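# Trace the printed band on the board with pen block

## Task

Using the pen block, draw along the entire printed band on the board, keeping the centreline of the stroke on the band. Ink whose centre falls off the band is penalised, and the nib marks the board anywhere the block is dragged.

## Robot and tools

Setup: four identical Kinova Gen3 arms named arm1, arm2, arm3 and arm4. Each has seven revolute joints, a Robotiq 2F-85 two-finger gripper and a wrist camera (arm1_cam_wrist to arm4_cam_wrist). Two fixed room cameras, cam_high and cam_wide, view the scene. A fully stretched hand reaches roughly 1.0 m from the joint 1 axis.

Frames: one shared scene frame, origin on the floor, +z up, distances in metres. Arm feet (base_link), each facing along its own +x: arm1 x=+1.461 y=+0.436 z=+0.781 quat_wxyz=(+0.130, -0.003, +0.000, -0.992); arm2 x=-0.254 y=+1.400 z=+0.751 quat_wxyz=(+0.831, -0.003, -0.001, -0.557); arm3 x=-1.399 y=-0.202 z=+0.785 quat_wxyz=(+0.977, +0.002, -0.002, +0.214); arm4 x=+0.314 y=-1.500 z=+0.723 quat_wxyz=(+0.606, -0.002, +0.000, +0.795). The table tops beneath the arms sit at z=+0.720. The hand point lies between the finger pads, about 2 cm behind the tips when shut or half open and 0.5 cm when fully open; the hand z axis runs along the fingers and the fingers separate along hand y.

move: every argument except cameras is a robot name (arm1..arm4), each holding an object with one key, joints. joints is a dictionary keyed by joint name, and every value is an absolute target, not an offset: joint1_rad through joint7_rad in radians and gripper_m in metres (fingertip gap). Ranges and signs: joint1_rad -69.115 to 69.115 (spins the arm about its foot axis, positive clockwise viewed from above, 0 points the arm along the foot's facing); joint2_rad -2.249 to 2.249 (shoulder, 0 upright, positive leans forward); joint3_rad -69.115 to 69.115 (twist of the upper arm); joint4_rad -2.579 to 2.579 (elbow, 0 straight, positive bends the same way positive joint2 leans when joint3 is 0); joint5_rad -69.115 to 69.115 (forearm twist); joint6_rad -2.099 to 2.099 (wrist bend, 0 straight, positive follows positive joint4 when joint5 is 0); joint7_rad -69.115 to 69.115 (hand roll, positive counter-clockwise seen from behind the hand); gripper_m 0 to 0.085. Done tolerances are ±0.01 rad for joints and ±0.003 m for the gripper. Any joint or arm you omit receives nothing new but may still be driving at its previous target. All motions in one call begin together; on a single arm the commanded joints start and finish together, so the hand can sweep a wide arc between postures. Target speeds are capped at 1.39 rad/s (joints 1-4) and 1.22 rad/s (joints 5-7), with acceleration caps of 1 and 10 rad/s per second respectively. A reversed command brings the joints to a joint stop first; after a big move the arm may not yet be at the target when results return. Unknown keys make a call invalid; out-of-range values get it refused, and a refusal (or a stop that blocks the request) cancels the later move, wait and finished_scene calls in that same reply. cameras: list of names from arm1_cam_wrist, arm2_cam_wrist, arm3_cam_wrist, arm4_cam_wrist, cam_high, cam_wide, all; omitted, null or ["all"] gives all, [] gives none. A move without any robot just reports full state and images.

wait: seconds (0 to 10) plus optional cameras; nothing new is commanded and the simulation keeps going.

zoom_image: camera (one name) and region [x0, y0, x1, y1] in pixels of that camera's latest full image, top-left origin, at most 504 by 504; images are 896x504. Only cameras included in the newest images can be zoomed.

finished_scene: scene, the integer number of the current scene. It is irreversible and the task must already hold without the robots.

Results: a pictures line lists image order. The move line reports, per robot sent a motion, done or its worst status word. Robots under as last shown were not named; their status reads not commanded and omitted lines are unchanged from the previous print. joint_status words: done, off_target (resting away from target, possibly still pushing), time_out (target dropped, holding), not_followed (a collision check withheld the targets; the arm may retry until you resend or the path clears). on_its_own describes uncommanded behaviour. Joint velocities (rad/s, joint order, no gripper) may read within noise. Joint torques are holding torques per joint with fixed per-arm offsets and scale, positive toward larger angles; a change at rest means contact or load. Flange force is the external force in hand x y z, biased and noisier during acceleration, including held weight; no reading means no estimate. MOTOR HOT appears from 60 °C; at 75 °C an OVER-TEMPERATURE FAULT lets that arm sag for 30-60 s or longer, and affected keys read limit_stop_at_motor_heat: just resend targets.

Cautions: the arms keep pushing after contact and can push hard; a pressed joint may say done while short. Torque limits are 104.5 N m (joints 1-4) and 51.3 N m (joints 5-7); exceeding one, or straying over 5 degrees from the planned path, triggers a torque fault that freezes that arm for 10 seconds and skips its remaining commands. Never let two arms press together, and never close a gripper on another arm's fingers; the separation check can be late and ignores fingers. Avoid dropping, releasing moving objects, slamming, overloading the gripper (pushes, pulls, twists, fast heavy swings, hard squeezing of something still supported) and knocking anything out of the work area. Loose objects may occasionally get bumped by outside pushes. For a firm grasp, open wide and close to well below the object's width. Lift the pen whenever it should not draw, since any sliding leaves ink. Thinking time lets the scene run with the last command held; long stretched or loaded holds heat motors.

Each tool is called after "Emit:" in YAML: its name, and indented under it one key for each argument.

## Session

Emit:
move:

Scene clock: 0.00 s.
Joint torques (N m): no reading
Flange force (N): no reading
Joint velocities: within noise
arm1.joint_positions: joint1_rad=-0.790 joint2_rad=-0.544 joint3_rad=-0.030 joint4_rad=+1.382 joint5_rad=+0.019 joint6_rad=+2.004 joint7_rad=+1.917 gripper_m=+0.085
arm1.joint_status: not commanded
arm1.hand: x=+1.3904 y=+0.3541 z=+1.3398 quat_wxyz=(-0.037, -0.751, -0.642, +0.147) (m; scene frame)
arm2.joint_positions: joint1_rad=-0.017 joint2_rad=-0.498 joint3_rad=-0.001 joint4_rad=+1.461 joint5_rad=-0.031 joint6_rad=+1.965 joint7_rad=+1.888 gripper_m=+0.085
arm2.joint_status: not commanded
arm2.hand: x=-0.2187 y=+1.2845 z=+1.2810 quat_wxyz=(-0.088, -0.401, -0.910, +0.065) (m; scene frame)
arm3.joint_positions: joint1_rad=+0.724 joint2_rad=-0.353 joint3_rad=-0.106 joint4_rad=+1.374 joint5_rad=-0.016 joint6_rad=+1.995 joint7_rad=+0.901 gripper_m=+0.085
arm3.joint_status: not commanded
arm3.hand: x=-1.2452 y=-0.2466 z=+1.3207 quat_wxyz=(-0.064, -0.413, -0.908, -0.007) (m; scene frame)
arm4.joint_positions: joint1_rad=+0.367 joint2_rad=-0.372 joint3_rad=-0.154 joint4_rad=+1.341 joint5_rad=-0.037 joint6_rad=+1.884 joint7_rad=+0.763 gripper_m=+0.085
arm4.joint_status: not commanded
arm4.hand: x=+0.3032 y=-1.3050 z=+1.2784 quat_wxyz=(-0.061, +0.401, -0.905, -0.127) (m; scene frame)
pictures: arm1_cam_wrist, arm2_cam_wrist, arm3_cam_wrist, arm4_cam_wrist, cam_high, cam_wide

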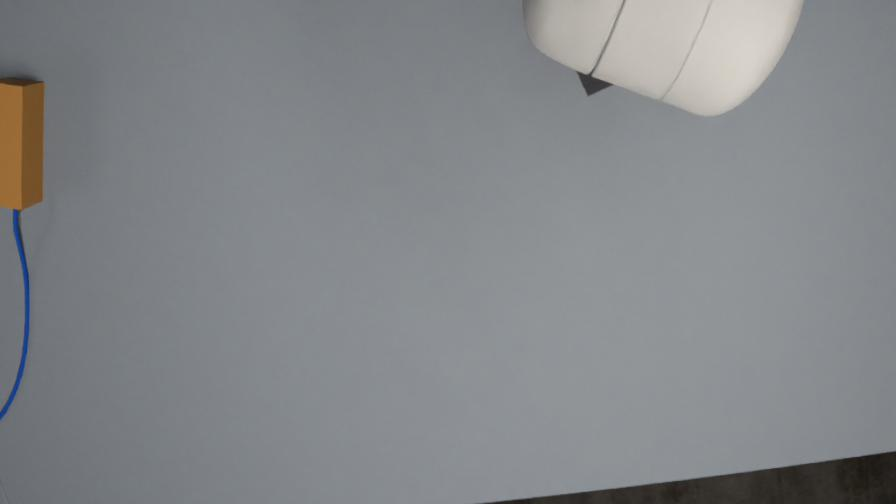

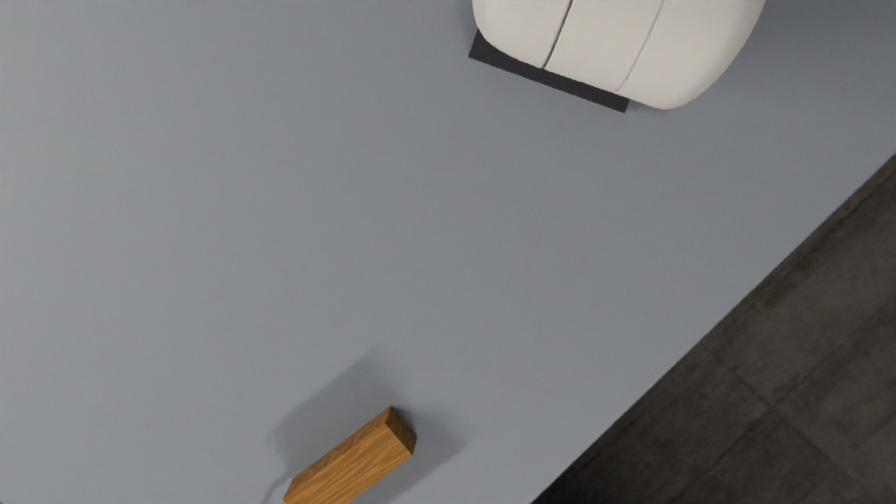

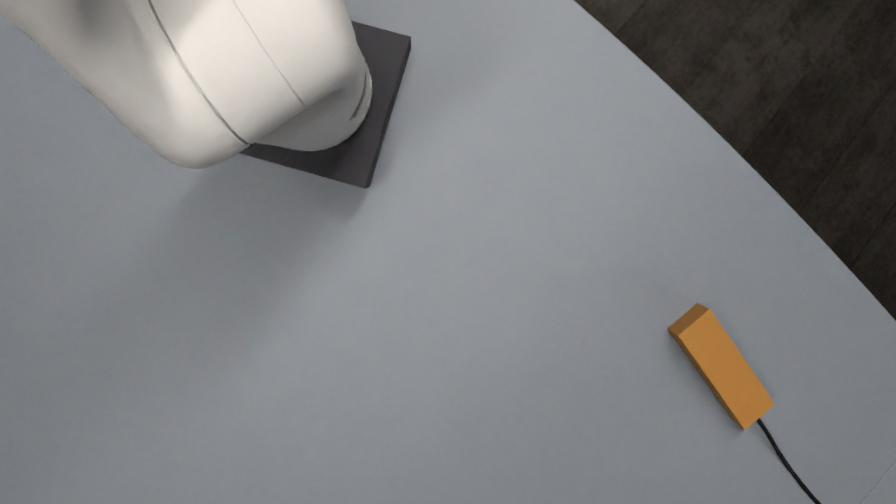

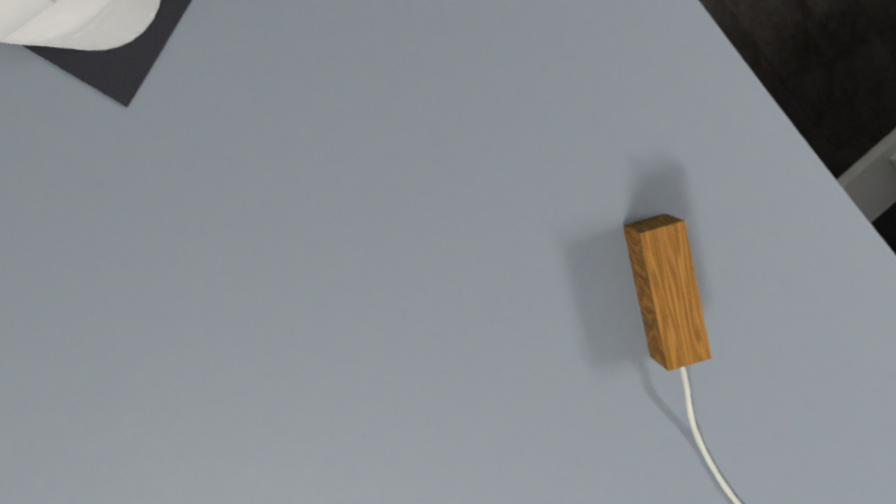

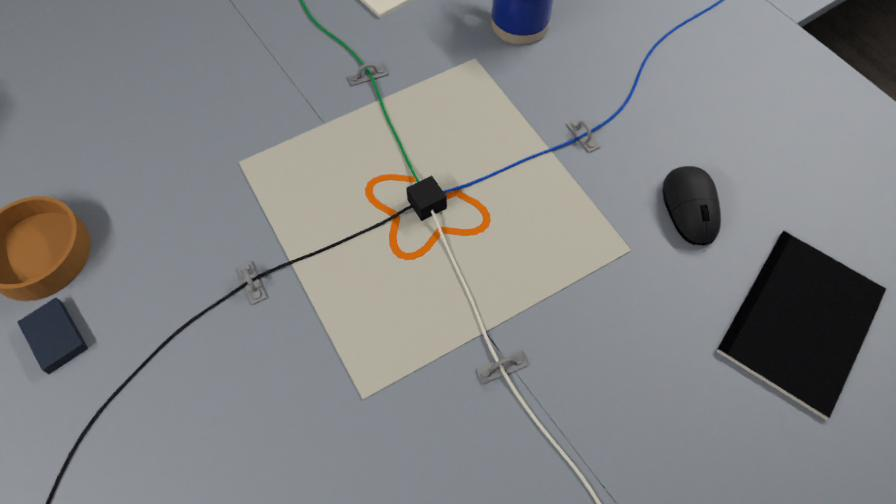

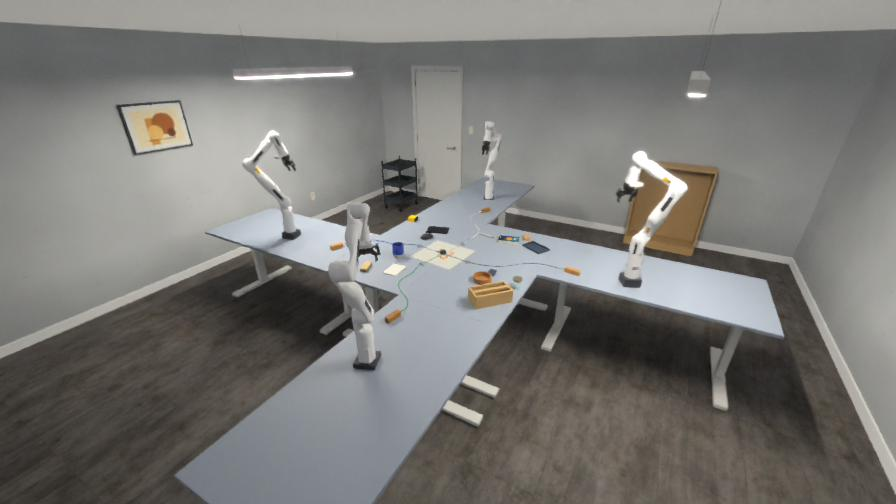

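Emit:
zoom_image:
  camera: "cam_high"
  region: [220, 40, 650, 420]

Emit:
zoom_image:
  camera: "cam_high"
  region: [350, 150, 510, 270]

Emit:
zoom_image:
  camera: "cam_wide"
  region: [200, 110, 640, 400]

Scaled by 1.172 from the camera's 896x504 image, which has a finer 1280x720 frame.

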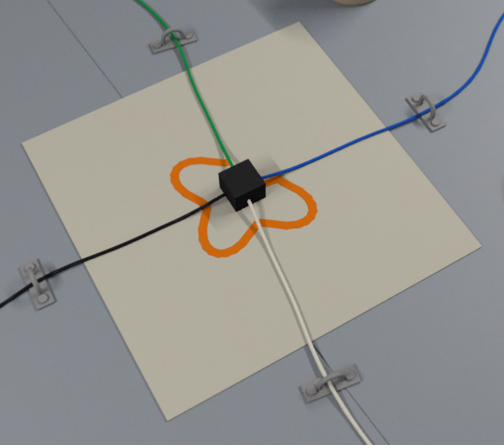

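Scaled by 3.150 from the camera's 896x504 image, which has a finer 1280x720 frame.

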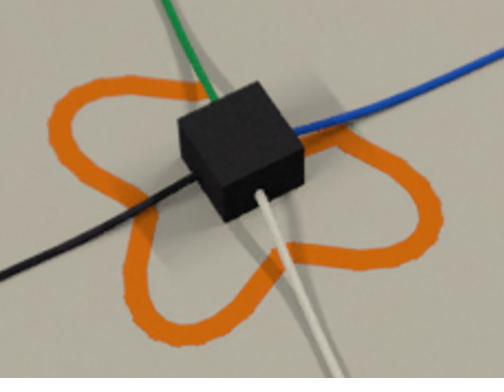

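Scaled by 1.145 from the camera's 896x504 image, which has a finer 1280x720 frame.

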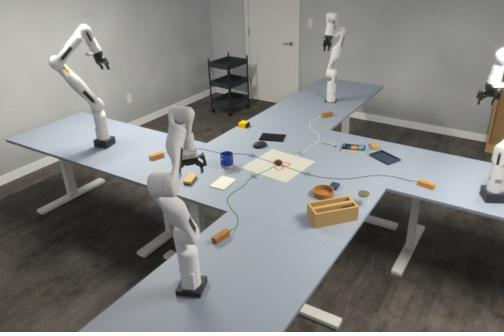

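Emit:
zoom_image:
  camera: "cam_wide"
  region: [250, 200, 330, 260]

Emit:
zoom_image:
  camera: "cam_wide"
  region: [330, 310, 410, 390]

Emit:
zoom_image:
  camera: "cam_wide"
  region: [590, 240, 670, 300]

Emit:
zoom_image:
  camera: "cam_wide"
  region: [460, 170, 520, 215]

Emit:
zoom_image:
  camera: "cam_wide"
  region: [380, 220, 500, 290]

Scaled by 6.300 from the camera's 896x504 image, which has a finer 1280x720 frame.

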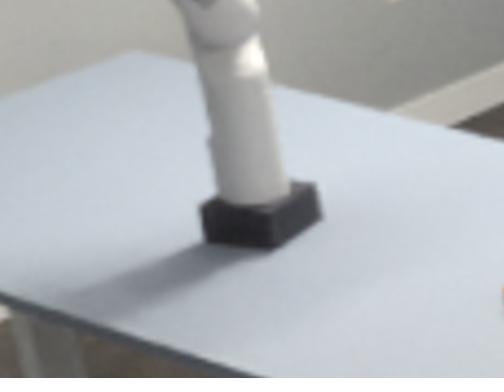

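Scaled by 6.300 from the camera's 896x504 image, which has a finer 1280x720 frame.

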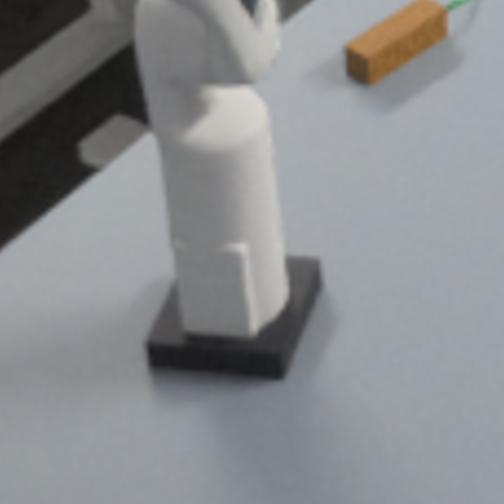

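Scaled by 6.300 from the camera's 896x504 image, which has a finer 1280x720 frame.

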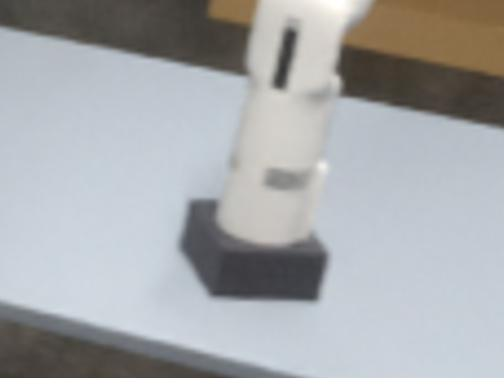

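Scaled by 8.400 from the camera's 896x504 image, which has a finer 1280x720 frame.

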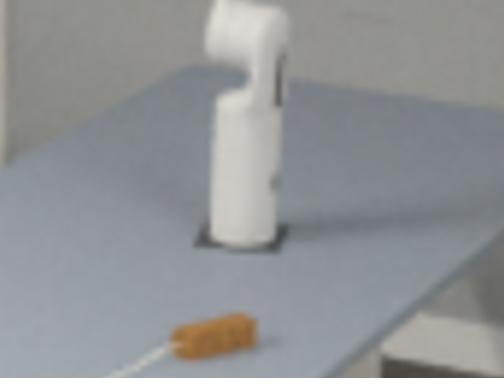

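Scaled by 4.200 from the camera's 896x504 image, which has a finer 1280x720 frame.

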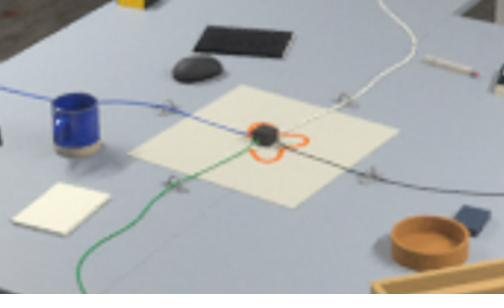

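Emit:
zoom_image:
  camera: "cam_wide"
  region: [425, 240, 465, 265]

Emit:
zoom_image:
  camera: "cam_high"
  region: [395, 165, 465, 225]

Scaled by 12.600 from the camera's 896x504 image, which has a finer 1280x720 frame.

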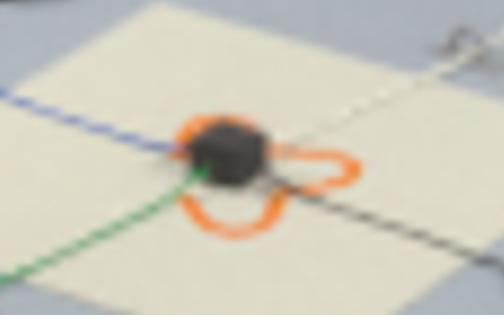

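Scaled by 7.200 from the camera's 896x504 image, which has a finer 1280x720 frame.

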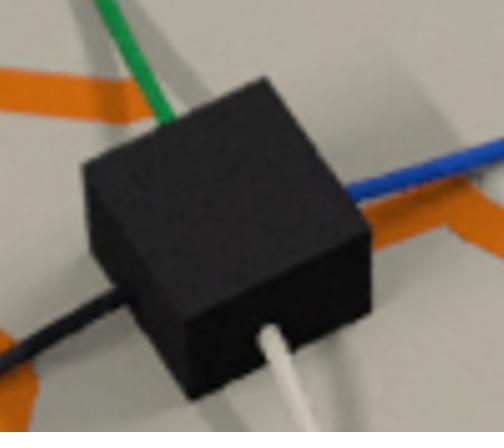

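Emit:
move:
  arm1: {"joints": {"joint1_rad": 0.168, "joint2_rad": 0.7009, "joint3_rad": 0, "joint4_rad": 1.4679, "joint5_rad": 0, "joint6_rad": 0.9728, "joint7_rad": 2.913}}
  arm2: {"joints": {"joint1_rad": 0.0145, "joint2_rad": 0.3785, "joint3_rad": 0, "joint4_rad": 1.9508, "joint5_rad": 0, "joint6_rad": 0.8123, "joint7_rad": 0.999}}
  arm3: {"joints": {"joint1_rad": 0.255, "joint2_rad": 0.547, "joint3_rad": 0, "joint4_rad": 1.7926, "joint5_rad": 0, "joint6_rad": 0.802, "joint7_rad": 1.119}}
  arm4: {"joints": {"joint1_rad": -0.101, "joint2_rad": 0.513, "joint3_rad": 0, "joint4_rad": 1.6064, "joint5_rad": 0, "joint6_rad": 1.0222, "joint7_rad": 0.642}}
  cameras: ["arm1_cam_wrist", "arm2_cam_wrist", "arm3_cam_wrist", "arm4_cam_wrist", "cam_wide"]

Scene clock: 634.80 s.
Joint torques (N m): arm1=[1.03 -22.16 0.09 -6.85 -0.08 -0.01 -0.08] | arm2=[-0.09 -14.97 -0.21 -7.08 0.32 -0.04 -0.18] | arm3=[-0.87 -15.27 0.44 -6.85 -0.07 0.15 0.44] | arm4=[1.03 -16.51 -0.87 -9.3 0.13 0.17 -0.21]
Flange force (N): arm1=[-2.9 -5.6 2.2] | arm2=[-1.0 -0.5 2.7] | arm3=[3.7 -2.4 -2.1] | arm4=[6.3 -5.6 1.8]
move: arm1 done; arm2 done; arm3 done; arm4 done
Joint velocities: within noise
arm1.joint_positions: joint1_rad=+0.168 joint2_rad=+0.701 joint3_rad=+0.000 joint4_rad=+1.468 joint5_rad=+0.000 joint6_rad=+0.973 joint7_rad=+2.913 gripper_m=+0.085
arm1.joint_status: all done
arm1.hand: x=+0.9301 y=+0.4119 z=+0.9031 quat_wxyz=(+0.002, -0.754, -0.657, +0.003) (m; scene frame)
arm2.joint_positions: joint1_rad=+0.015 joint2_rad=+0.379 joint3_rad=+0.000 joint4_rad=+1.951 joint5_rad=+0.000 joint6_rad=+0.812 joint7_rad=+0.999 gripper_m=+0.085
arm2.joint_status: all done
arm2.hand: x=-0.1359 y=+1.0347 z=+0.9012 quat_wxyz=(-0.002, -0.773, -0.634, +0.003) (m; scene frame)
arm3.joint_positions: joint1_rad=+0.255 joint2_rad=+0.547 joint3_rad=+0.000 joint4_rad=+1.793 joint5_rad=+0.000 joint6_rad=+0.802 joint7_rad=+1.119 gripper_m=+0.085
arm3.joint_status: all done
arm3.hand: x=-0.9568 y=-0.1495 z=+0.9016 quat_wxyz=(-0.002, -0.138, -0.990, -0.003) (m; scene frame)
arm4.joint_positions: joint1_rad=-0.101 joint2_rad=+0.513 joint3_rad=+0.000 joint4_rad=+1.606 joint5_rad=+0.000 joint6_rad=+1.022 joint7_rad=+0.642 gripper_m=+0.085
arm4.joint_status: all done
arm4.hand: x=+0.1656 y=-1.0483 z=+0.8981 quat_wxyz=(+0.000, +0.485, -0.875, +0.002) (m; scene frame)
pictures: arm1_cam_wrist, arm2_cam_wrist, arm3_cam_wrist, arm4_cam_wrist, cam_wide

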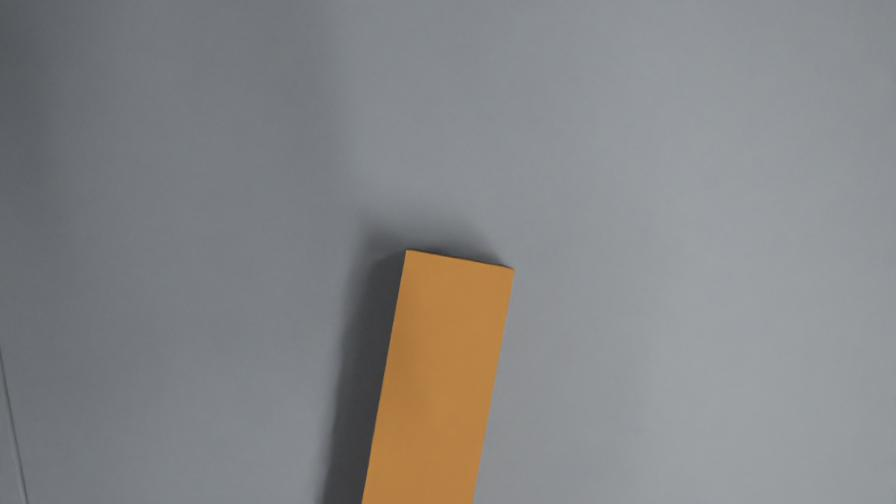

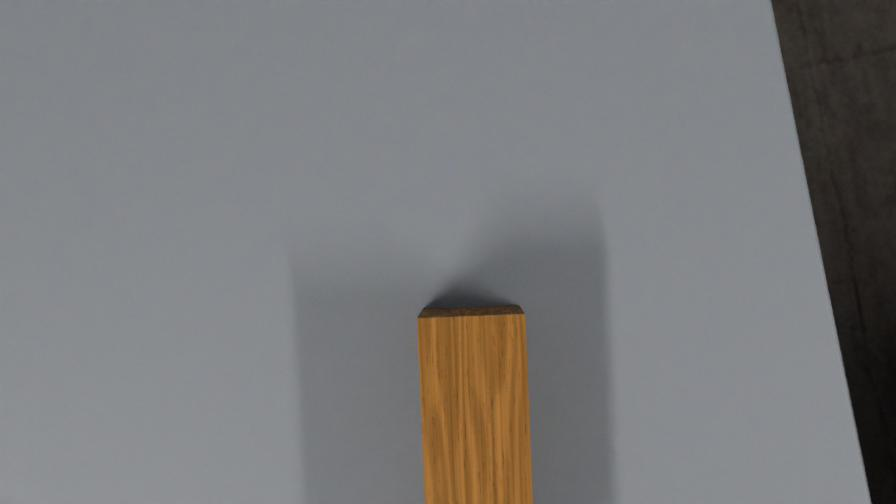

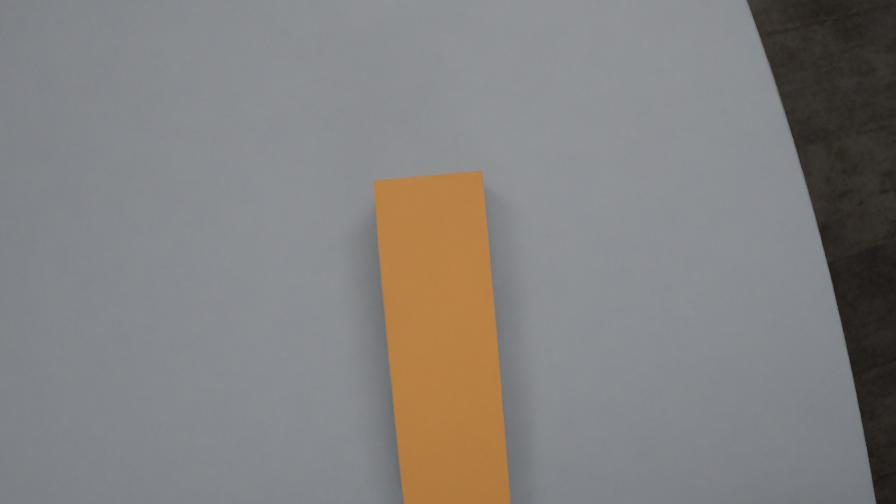

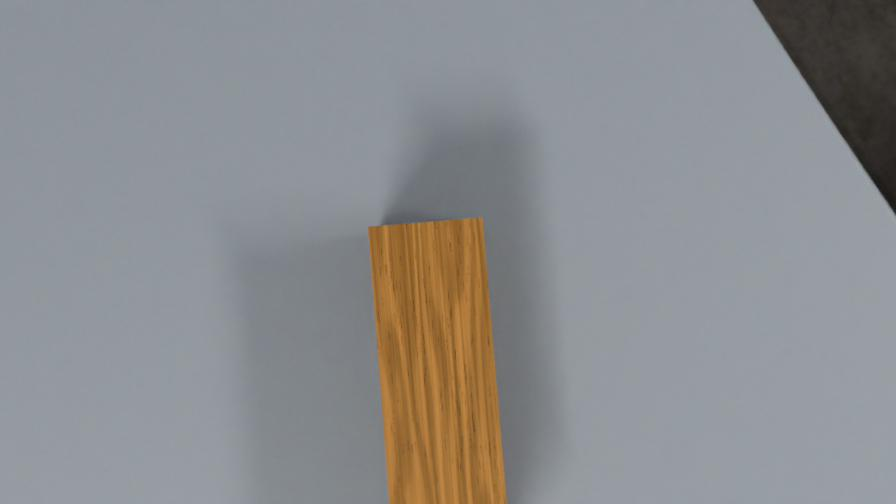

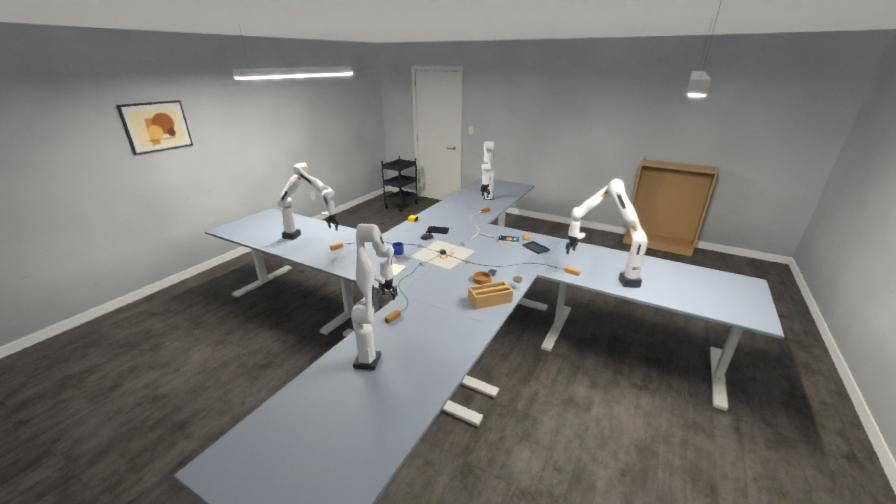

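Emit:
zoom_image:
  camera: "arm2_cam_wrist"
  region: [380, 270, 580, 380]

Emit:
zoom_image:
  camera: "arm1_cam_wrist"
  region: [340, 230, 580, 365]

Scaled by 2.520 from the camera's 896x504 image, which has a finer 1280x720 frame.

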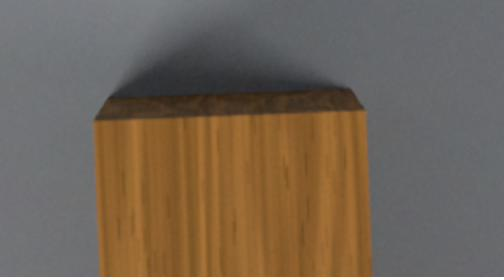

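Scaled by 2.100 from the camera's 896x504 image, which has a finer 1280x720 frame.

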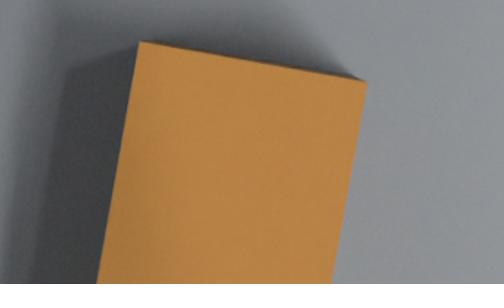

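Emit:
move:
  arm1: {"joints": {"joint1_rad": 0.1818, "joint2_rad": 0.832, "joint3_rad": 0, "joint4_rad": 1.5216, "joint5_rad": 0, "joint6_rad": 0.788, "joint7_rad": 2.756}}
  arm2: {"joints": {"joint1_rad": 0.0173, "joint2_rad": 0.5685, "joint3_rad": 0, "joint4_rad": 1.9812, "joint5_rad": 0, "joint6_rad": 0.5919, "joint7_rad": 1.045}}
  arm3: {"joints": {"joint1_rad": 0.229, "joint2_rad": 0.6634, "joint3_rad": 0, "joint4_rad": 1.9553, "joint5_rad": 0, "joint6_rad": 0.5229, "joint7_rad": 1.177}}
  arm4: {"joints": {"joint1_rad": -0.1243, "joint2_rad": 0.6054, "joint3_rad": 0, "joint4_rad": 1.7467, "joint5_rad": 0, "joint6_rad": 0.7895, "joint7_rad": 0.693}}
  cameras: ["arm1_cam_wrist", "arm2_cam_wrist", "arm3_cam_wrist", "arm4_cam_wrist"]

Scene clock: 751.67 s.
Joint torques (N m): arm1=[1.01 -23.08 0.16 -5.73 -0.08 -0.01 -0.11] | arm2=[-0.06 -16.79 -0.17 -5.56 0.34 -0.13 -0.14] | arm3=[-0.86 -15.23 0.53 -4.9 -0.03 0.18 0.46] | arm4=[1.02 -16.79 -0.88 -8.03 0.12 0.17 -0.2]
Flange force (N): arm1=[-3.7 -5.0 3.3] | arm2=[-0.3 -0.3 2.3] | arm3=[3.1 -2.3 -3.2] | arm4=[6.8 -4.8 0.4]
move: arm1 done; arm2 done; arm3 done; arm4 done
Joint velocities: within noise
arm1.joint_positions: joint1_rad=+0.182 joint2_rad=+0.832 joint3_rad=+0.000 joint4_rad=+1.522 joint5_rad=+0.000 joint6_rad=+0.788 joint7_rad=+2.756 gripper_m=+0.085
arm1.joint_status: all done
arm1.hand: x=+0.9265 y=+0.4189 z=+0.8201 quat_wxyz=(+0.002, -0.807, -0.590, +0.003) (m; scene frame)
arm2.joint_positions: joint1_rad=+0.017 joint2_rad=+0.568 joint3_rad=+0.000 joint4_rad=+1.981 joint5_rad=+0.000 joint6_rad=+0.592 joint7_rad=+1.045 gripper_m=+0.085
arm2.joint_status: all done
arm2.hand: x=-0.1304 y=+1.0168 z=+0.8202 quat_wxyz=(-0.002, -0.759, -0.651, +0.003) (m; scene frame)
arm3.joint_positions: joint1_rad=+0.229 joint2_rad=+0.663 joint3_rad=+0.000 joint4_rad=+1.955 joint5_rad=+0.000 joint6_rad=+0.523 joint7_rad=+1.177 gripper_m=+0.085
arm3.joint_status: all done
arm3.hand: x=-0.9862 y=-0.1434 z=+0.8199 quat_wxyz=(-0.002, -0.096, -0.995, -0.003) (m; scene frame)
arm4.joint_positions: joint1_rad=-0.124 joint2_rad=+0.605 joint3_rad=+0.000 joint4_rad=+1.747 joint5_rad=+0.000 joint6_rad=+0.789 joint7_rad=+0.693 gripper_m=+0.085
arm4.joint_status: all done
arm4.hand: x=+0.1599 y=-1.0632 z=+0.8201 quat_wxyz=(+0.000, +0.517, -0.856, +0.002) (m; scene frame)
pictures: arm1_cam_wrist, arm2_cam_wrist, arm3_cam_wrist, arm4_cam_wrist

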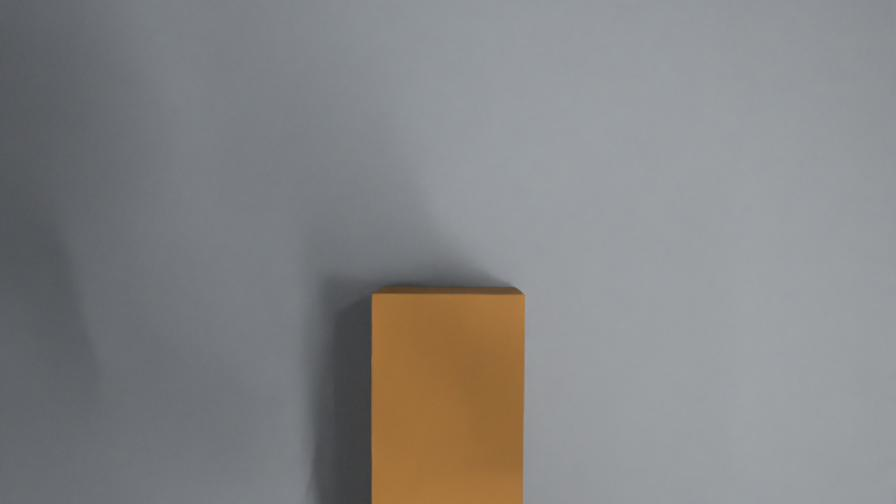

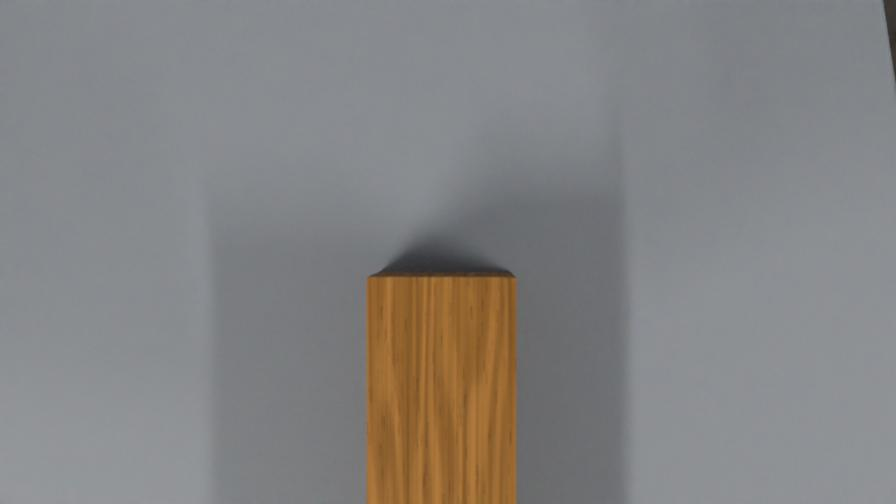

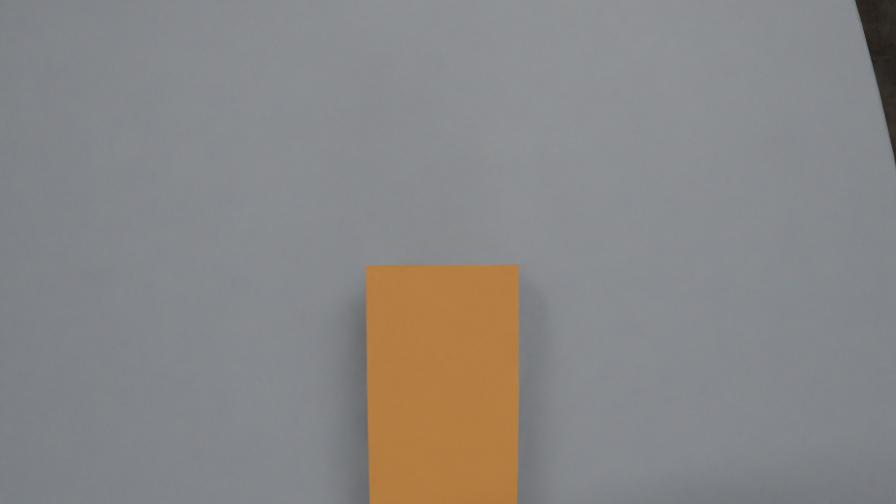

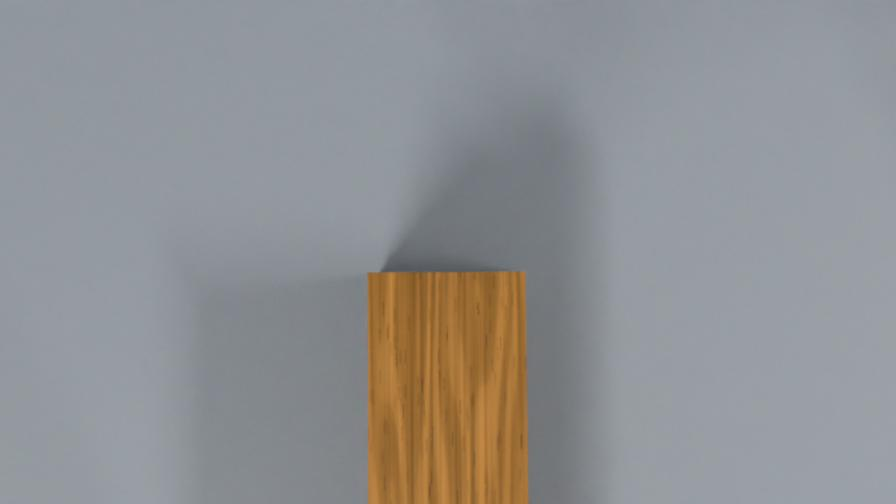

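Emit:
move:
  arm1: {"joints": {"joint1_rad": 0.1818, "joint2_rad": 0.967, "joint3_rad": 0, "joint4_rad": 1.5353, "joint5_rad": 0, "joint6_rad": 0.6393, "joint7_rad": 2.756}}
  arm2: {"joints": {"joint1_rad": 0.0173, "joint2_rad": 0.7418, "joint3_rad": 0, "joint4_rad": 2.0163, "joint5_rad": 0, "joint6_rad": 0.3835, "joint7_rad": 1.045}}
  arm3: {"joints": {"joint1_rad": 0.229, "joint2_rad": 0.8391, "joint3_rad": 0, "joint4_rad": 1.9686, "joint5_rad": 0, "joint6_rad": 0.3339, "joint7_rad": 1.177}}
  arm4: {"joints": {"joint1_rad": -0.1243, "joint2_rad": 0.7454, "joint3_rad": 0, "joint4_rad": 1.7972, "joint5_rad": 0, "joint6_rad": 0.599, "joint7_rad": 0.693}}
  cameras: ["cam_wide", "cam_high"]

Emit:
move:
  arm1: {"joints": {"gripper_m": 0.022}}
  arm2: {"joints": {"gripper_m": 0.022}}
  arm3: {"joints": {"gripper_m": 0.022}}
  arm4: {"joints": {"gripper_m": 0.022}}
  cameras: ["arm1_cam_wrist", "arm2_cam_wrist", "arm3_cam_wrist", "arm4_cam_wrist", "cam_high", "cam_wide"]

Scene clock: 773.03 s.
Joint torques (N m): arm1=[0.99 -23.74 0.22 -4.77 -0.11 -0.01 -0.08] | arm2=[0.01 -18.11 -0.06 -3.9 0.32 -0.08 -0.09] | arm3=[-0.87 -16.15 0.57 -3.27 -0.05 0.12 0.43] | arm4=[1.05 -17.63 -0.79 -6.75 0.14 0.2 -0.2]
Flange force (N): arm1=[-3.5 -4.2 4.0] | arm2=[0.2 0.0 2.9] | arm3=[2.1 -2.3 -4.4] | arm4=[7.2 -4.5 -0.9]
move: arm1 done; arm2 done; arm3 done; arm4 done
Joint velocities: within noise
arm1.joint_positions: joint1_rad=+0.182 joint2_rad=+0.967 joint3_rad=+0.000 joint4_rad=+1.535 joint5_rad=+0.000 joint6_rad=+0.639 joint7_rad=+2.756 gripper_m=+0.085
arm1.joint_status: all done
arm1.hand: x=+0.9260 y=+0.4188 z=+0.7451 quat_wxyz=(+0.002, -0.807, -0.590, +0.003) (m; scene frame)
arm2.joint_positions: joint1_rad=+0.017 joint2_rad=+0.742 joint3_rad=+0.000 joint4_rad=+2.016 joint5_rad=+0.000 joint6_rad=+0.384 joint7_rad=+1.045 gripper_m=+0.085
arm2.joint_status: all done
arm2.hand: x=-0.1305 y=+1.0163 z=+0.7452 quat_wxyz=(-0.002, -0.759, -0.651, +0.003) (m; scene frame)
arm3.joint_positions: joint1_rad=+0.229 joint2_rad=+0.839 joint3_rad=+0.000 joint4_rad=+1.969 joint5_rad=+0.000 joint6_rad=+0.334 joint7_rad=+1.177 gripper_m=+0.085
arm3.joint_status: all done
arm3.hand: x=-0.9859 y=-0.1430 z=+0.7449 quat_wxyz=(-0.002, -0.096, -0.995, -0.003) (m; scene frame)
arm4.joint_positions: joint1_rad=-0.124 joint2_rad=+0.745 joint3_rad=+0.000 joint4_rad=+1.797 joint5_rad=+0.000 joint6_rad=+0.599 joint7_rad=+0.693 gripper_m=+0.085
arm4.joint_status: all done
arm4.hand: x=+0.1601 y=-1.0635 z=+0.7450 quat_wxyz=(+0.000, +0.517, -0.856, +0.002) (m; scene frame)
pictures: cam_high, cam_wide

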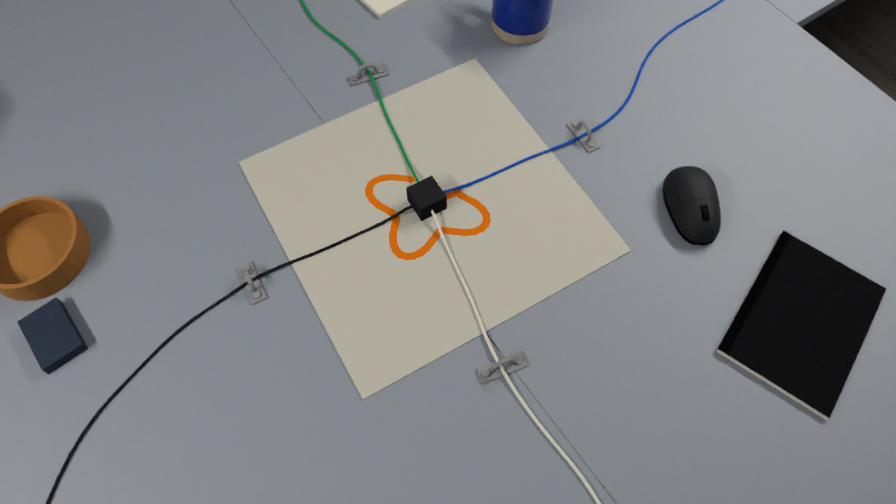

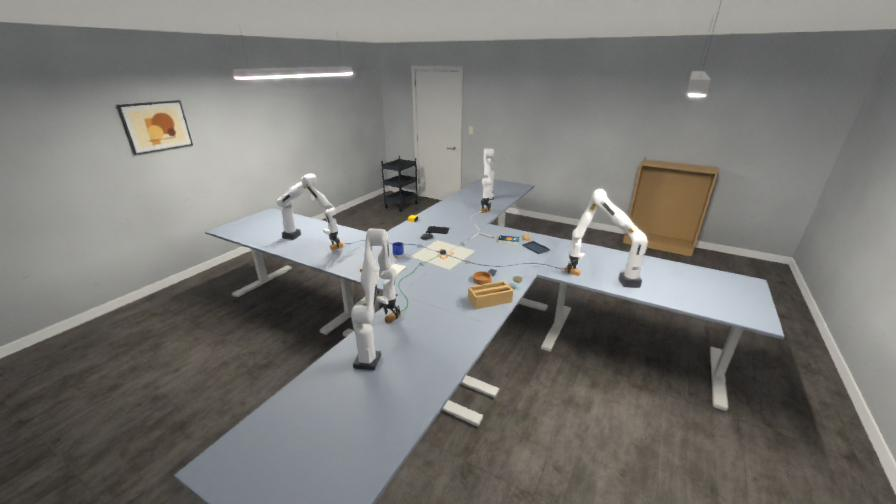

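Scene clock: 774.00 s.
Joint torques (N m): arm1=[1.1 -20.56 0.15 -3.45 -0.09 0.02 -0.08] | arm2=[0.12 -12.7 -0.17 -2.67 0.32 -0.3 -0.1] | arm3=[-0.88 -11.94 0.39 -2.11 -0.09 0.08 0.42] | arm4=[1.15 -13.75 -0.85 -5.26 0.16 0.14 -0.22]
Flange force (N): arm1=[-4.0 -4.8 -1.8] | arm2=[1.0 0.0 -11.0] | arm3=[1.6 -2.2 -14.5] | arm4=[7.2 -4.3 -9.4]
move: arm1 off_target; arm2 off_target; arm3 off_target; arm4 off_target
Joint velocities: within noise
arm1.joint_positions: joint1_rad=+0.182 joint2_rad=+0.967 joint3_rad=+0.000 joint4_rad=+1.535 joint5_rad=+0.000 joint6_rad=+0.639 joint7_rad=+2.756 gripper_m=+0.033
arm1.joint_status: gripper_m off_target (ended at +0.033, target +0.022)
arm1.hand: x=+0.9260 y=+0.4188 z=+0.7451 quat_wxyz=(+0.002, -0.807, -0.590, +0.003) (m; scene frame)
arm2.joint_positions: joint1_rad=+0.017 joint2_rad=+0.742 joint3_rad=+0.000 joint4_rad=+2.016 joint5_rad=+0.000 joint6_rad=+0.383 joint7_rad=+1.045 gripper_m=+0.033
arm2.joint_status: gripper_m off_target (ended at +0.033, target +0.022)
arm2.hand: x=-0.1305 y=+1.0163 z=+0.7452 quat_wxyz=(-0.002, -0.759, -0.651, +0.003) (m; scene frame)
arm3.joint_positions: joint1_rad=+0.229 joint2_rad=+0.839 joint3_rad=+0.000 joint4_rad=+1.969 joint5_rad=+0.000 joint6_rad=+0.334 joint7_rad=+1.177 gripper_m=+0.033
arm3.joint_status: gripper_m off_target (ended at +0.033, target +0.022)
arm3.hand: x=-0.9859 y=-0.1430 z=+0.7449 quat_wxyz=(-0.002, -0.096, -0.995, -0.003) (m; scene frame)
arm4.joint_positions: joint1_rad=-0.124 joint2_rad=+0.745 joint3_rad=+0.000 joint4_rad=+1.797 joint5_rad=+0.000 joint6_rad=+0.599 joint7_rad=+0.693 gripper_m=+0.033
arm4.joint_status: gripper_m off_target (ended at +0.033, target +0.022)
arm4.hand: x=+0.1601 y=-1.0635 z=+0.7450 quat_wxyz=(+0.000, +0.517, -0.856, +0.002) (m; scene frame)
pictures: arm1_cam_wrist, arm2_cam_wrist, arm3_cam_wrist, arm4_cam_wrist, cam_high, cam_wide

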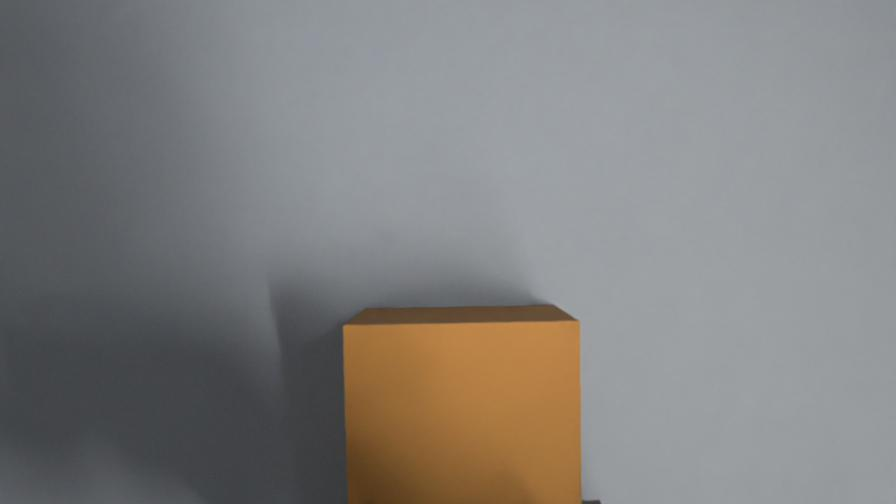

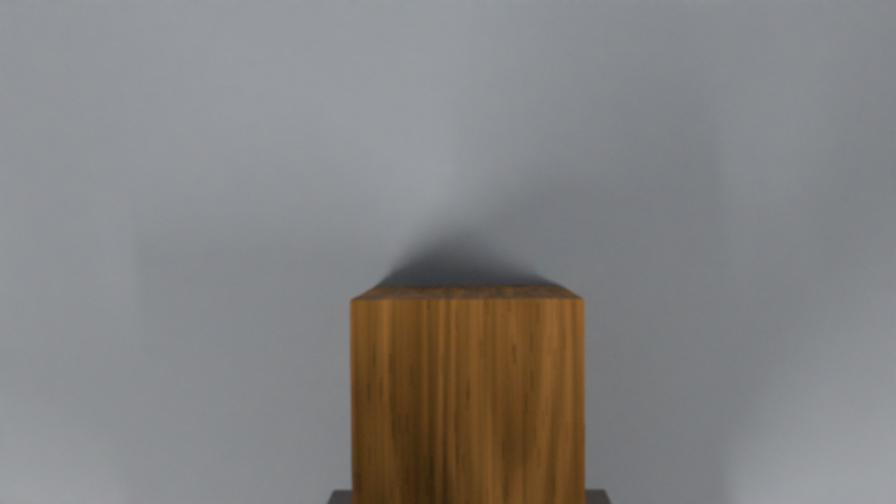

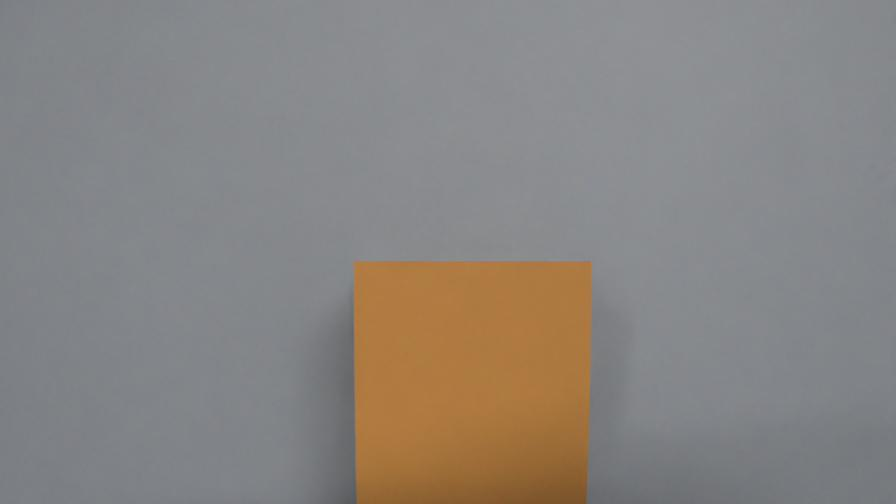

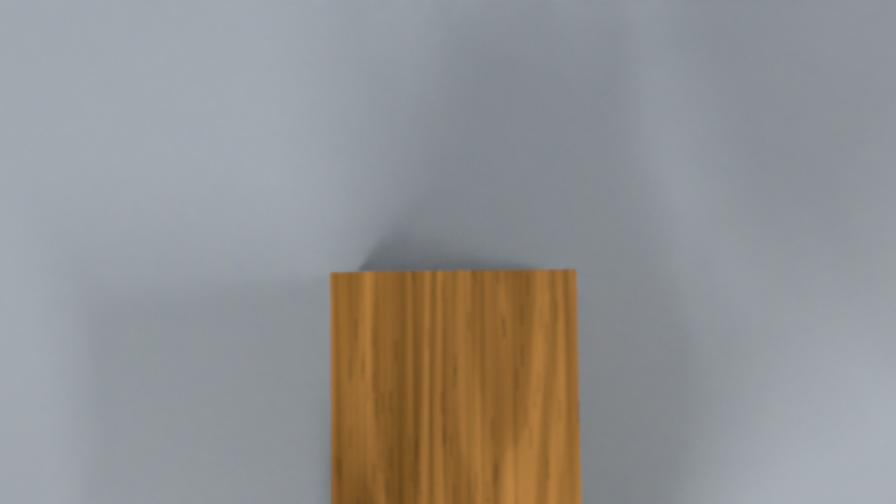

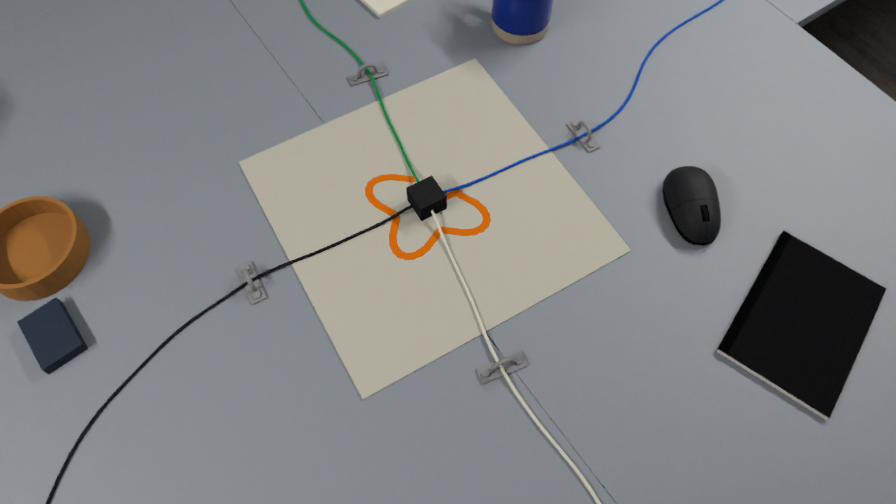

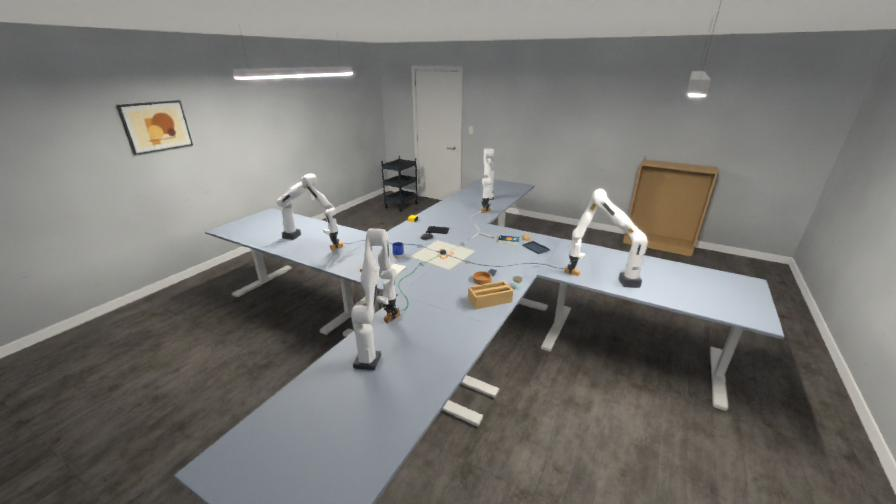

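Emit:
zoom_image:
  camera: "cam_high"
  region: [360, 165, 430, 225]

Emit:
zoom_image:
  camera: "cam_high"
  region: [380, 210, 450, 270]

Emit:
zoom_image:
  camera: "cam_high"
  region: [430, 180, 500, 240]

Scaled by 7.200 from the camera's 896x504 image, which has a finer 1280x720 frame.

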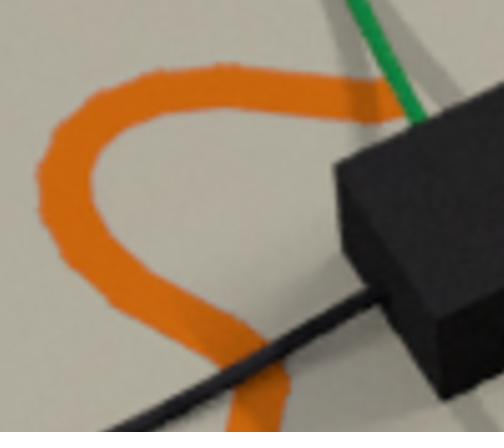

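Scaled by 7.200 from the camera's 896x504 image, which has a finer 1280x720 frame.

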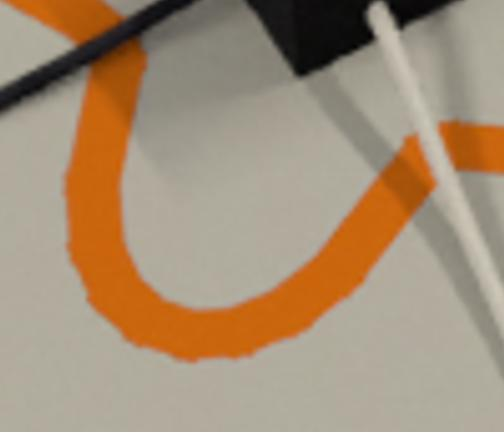

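Scaled by 7.200 from the camera's 896x504 image, which has a finer 1280x720 frame.

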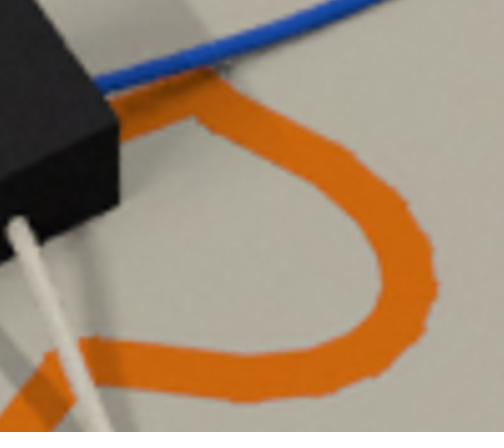

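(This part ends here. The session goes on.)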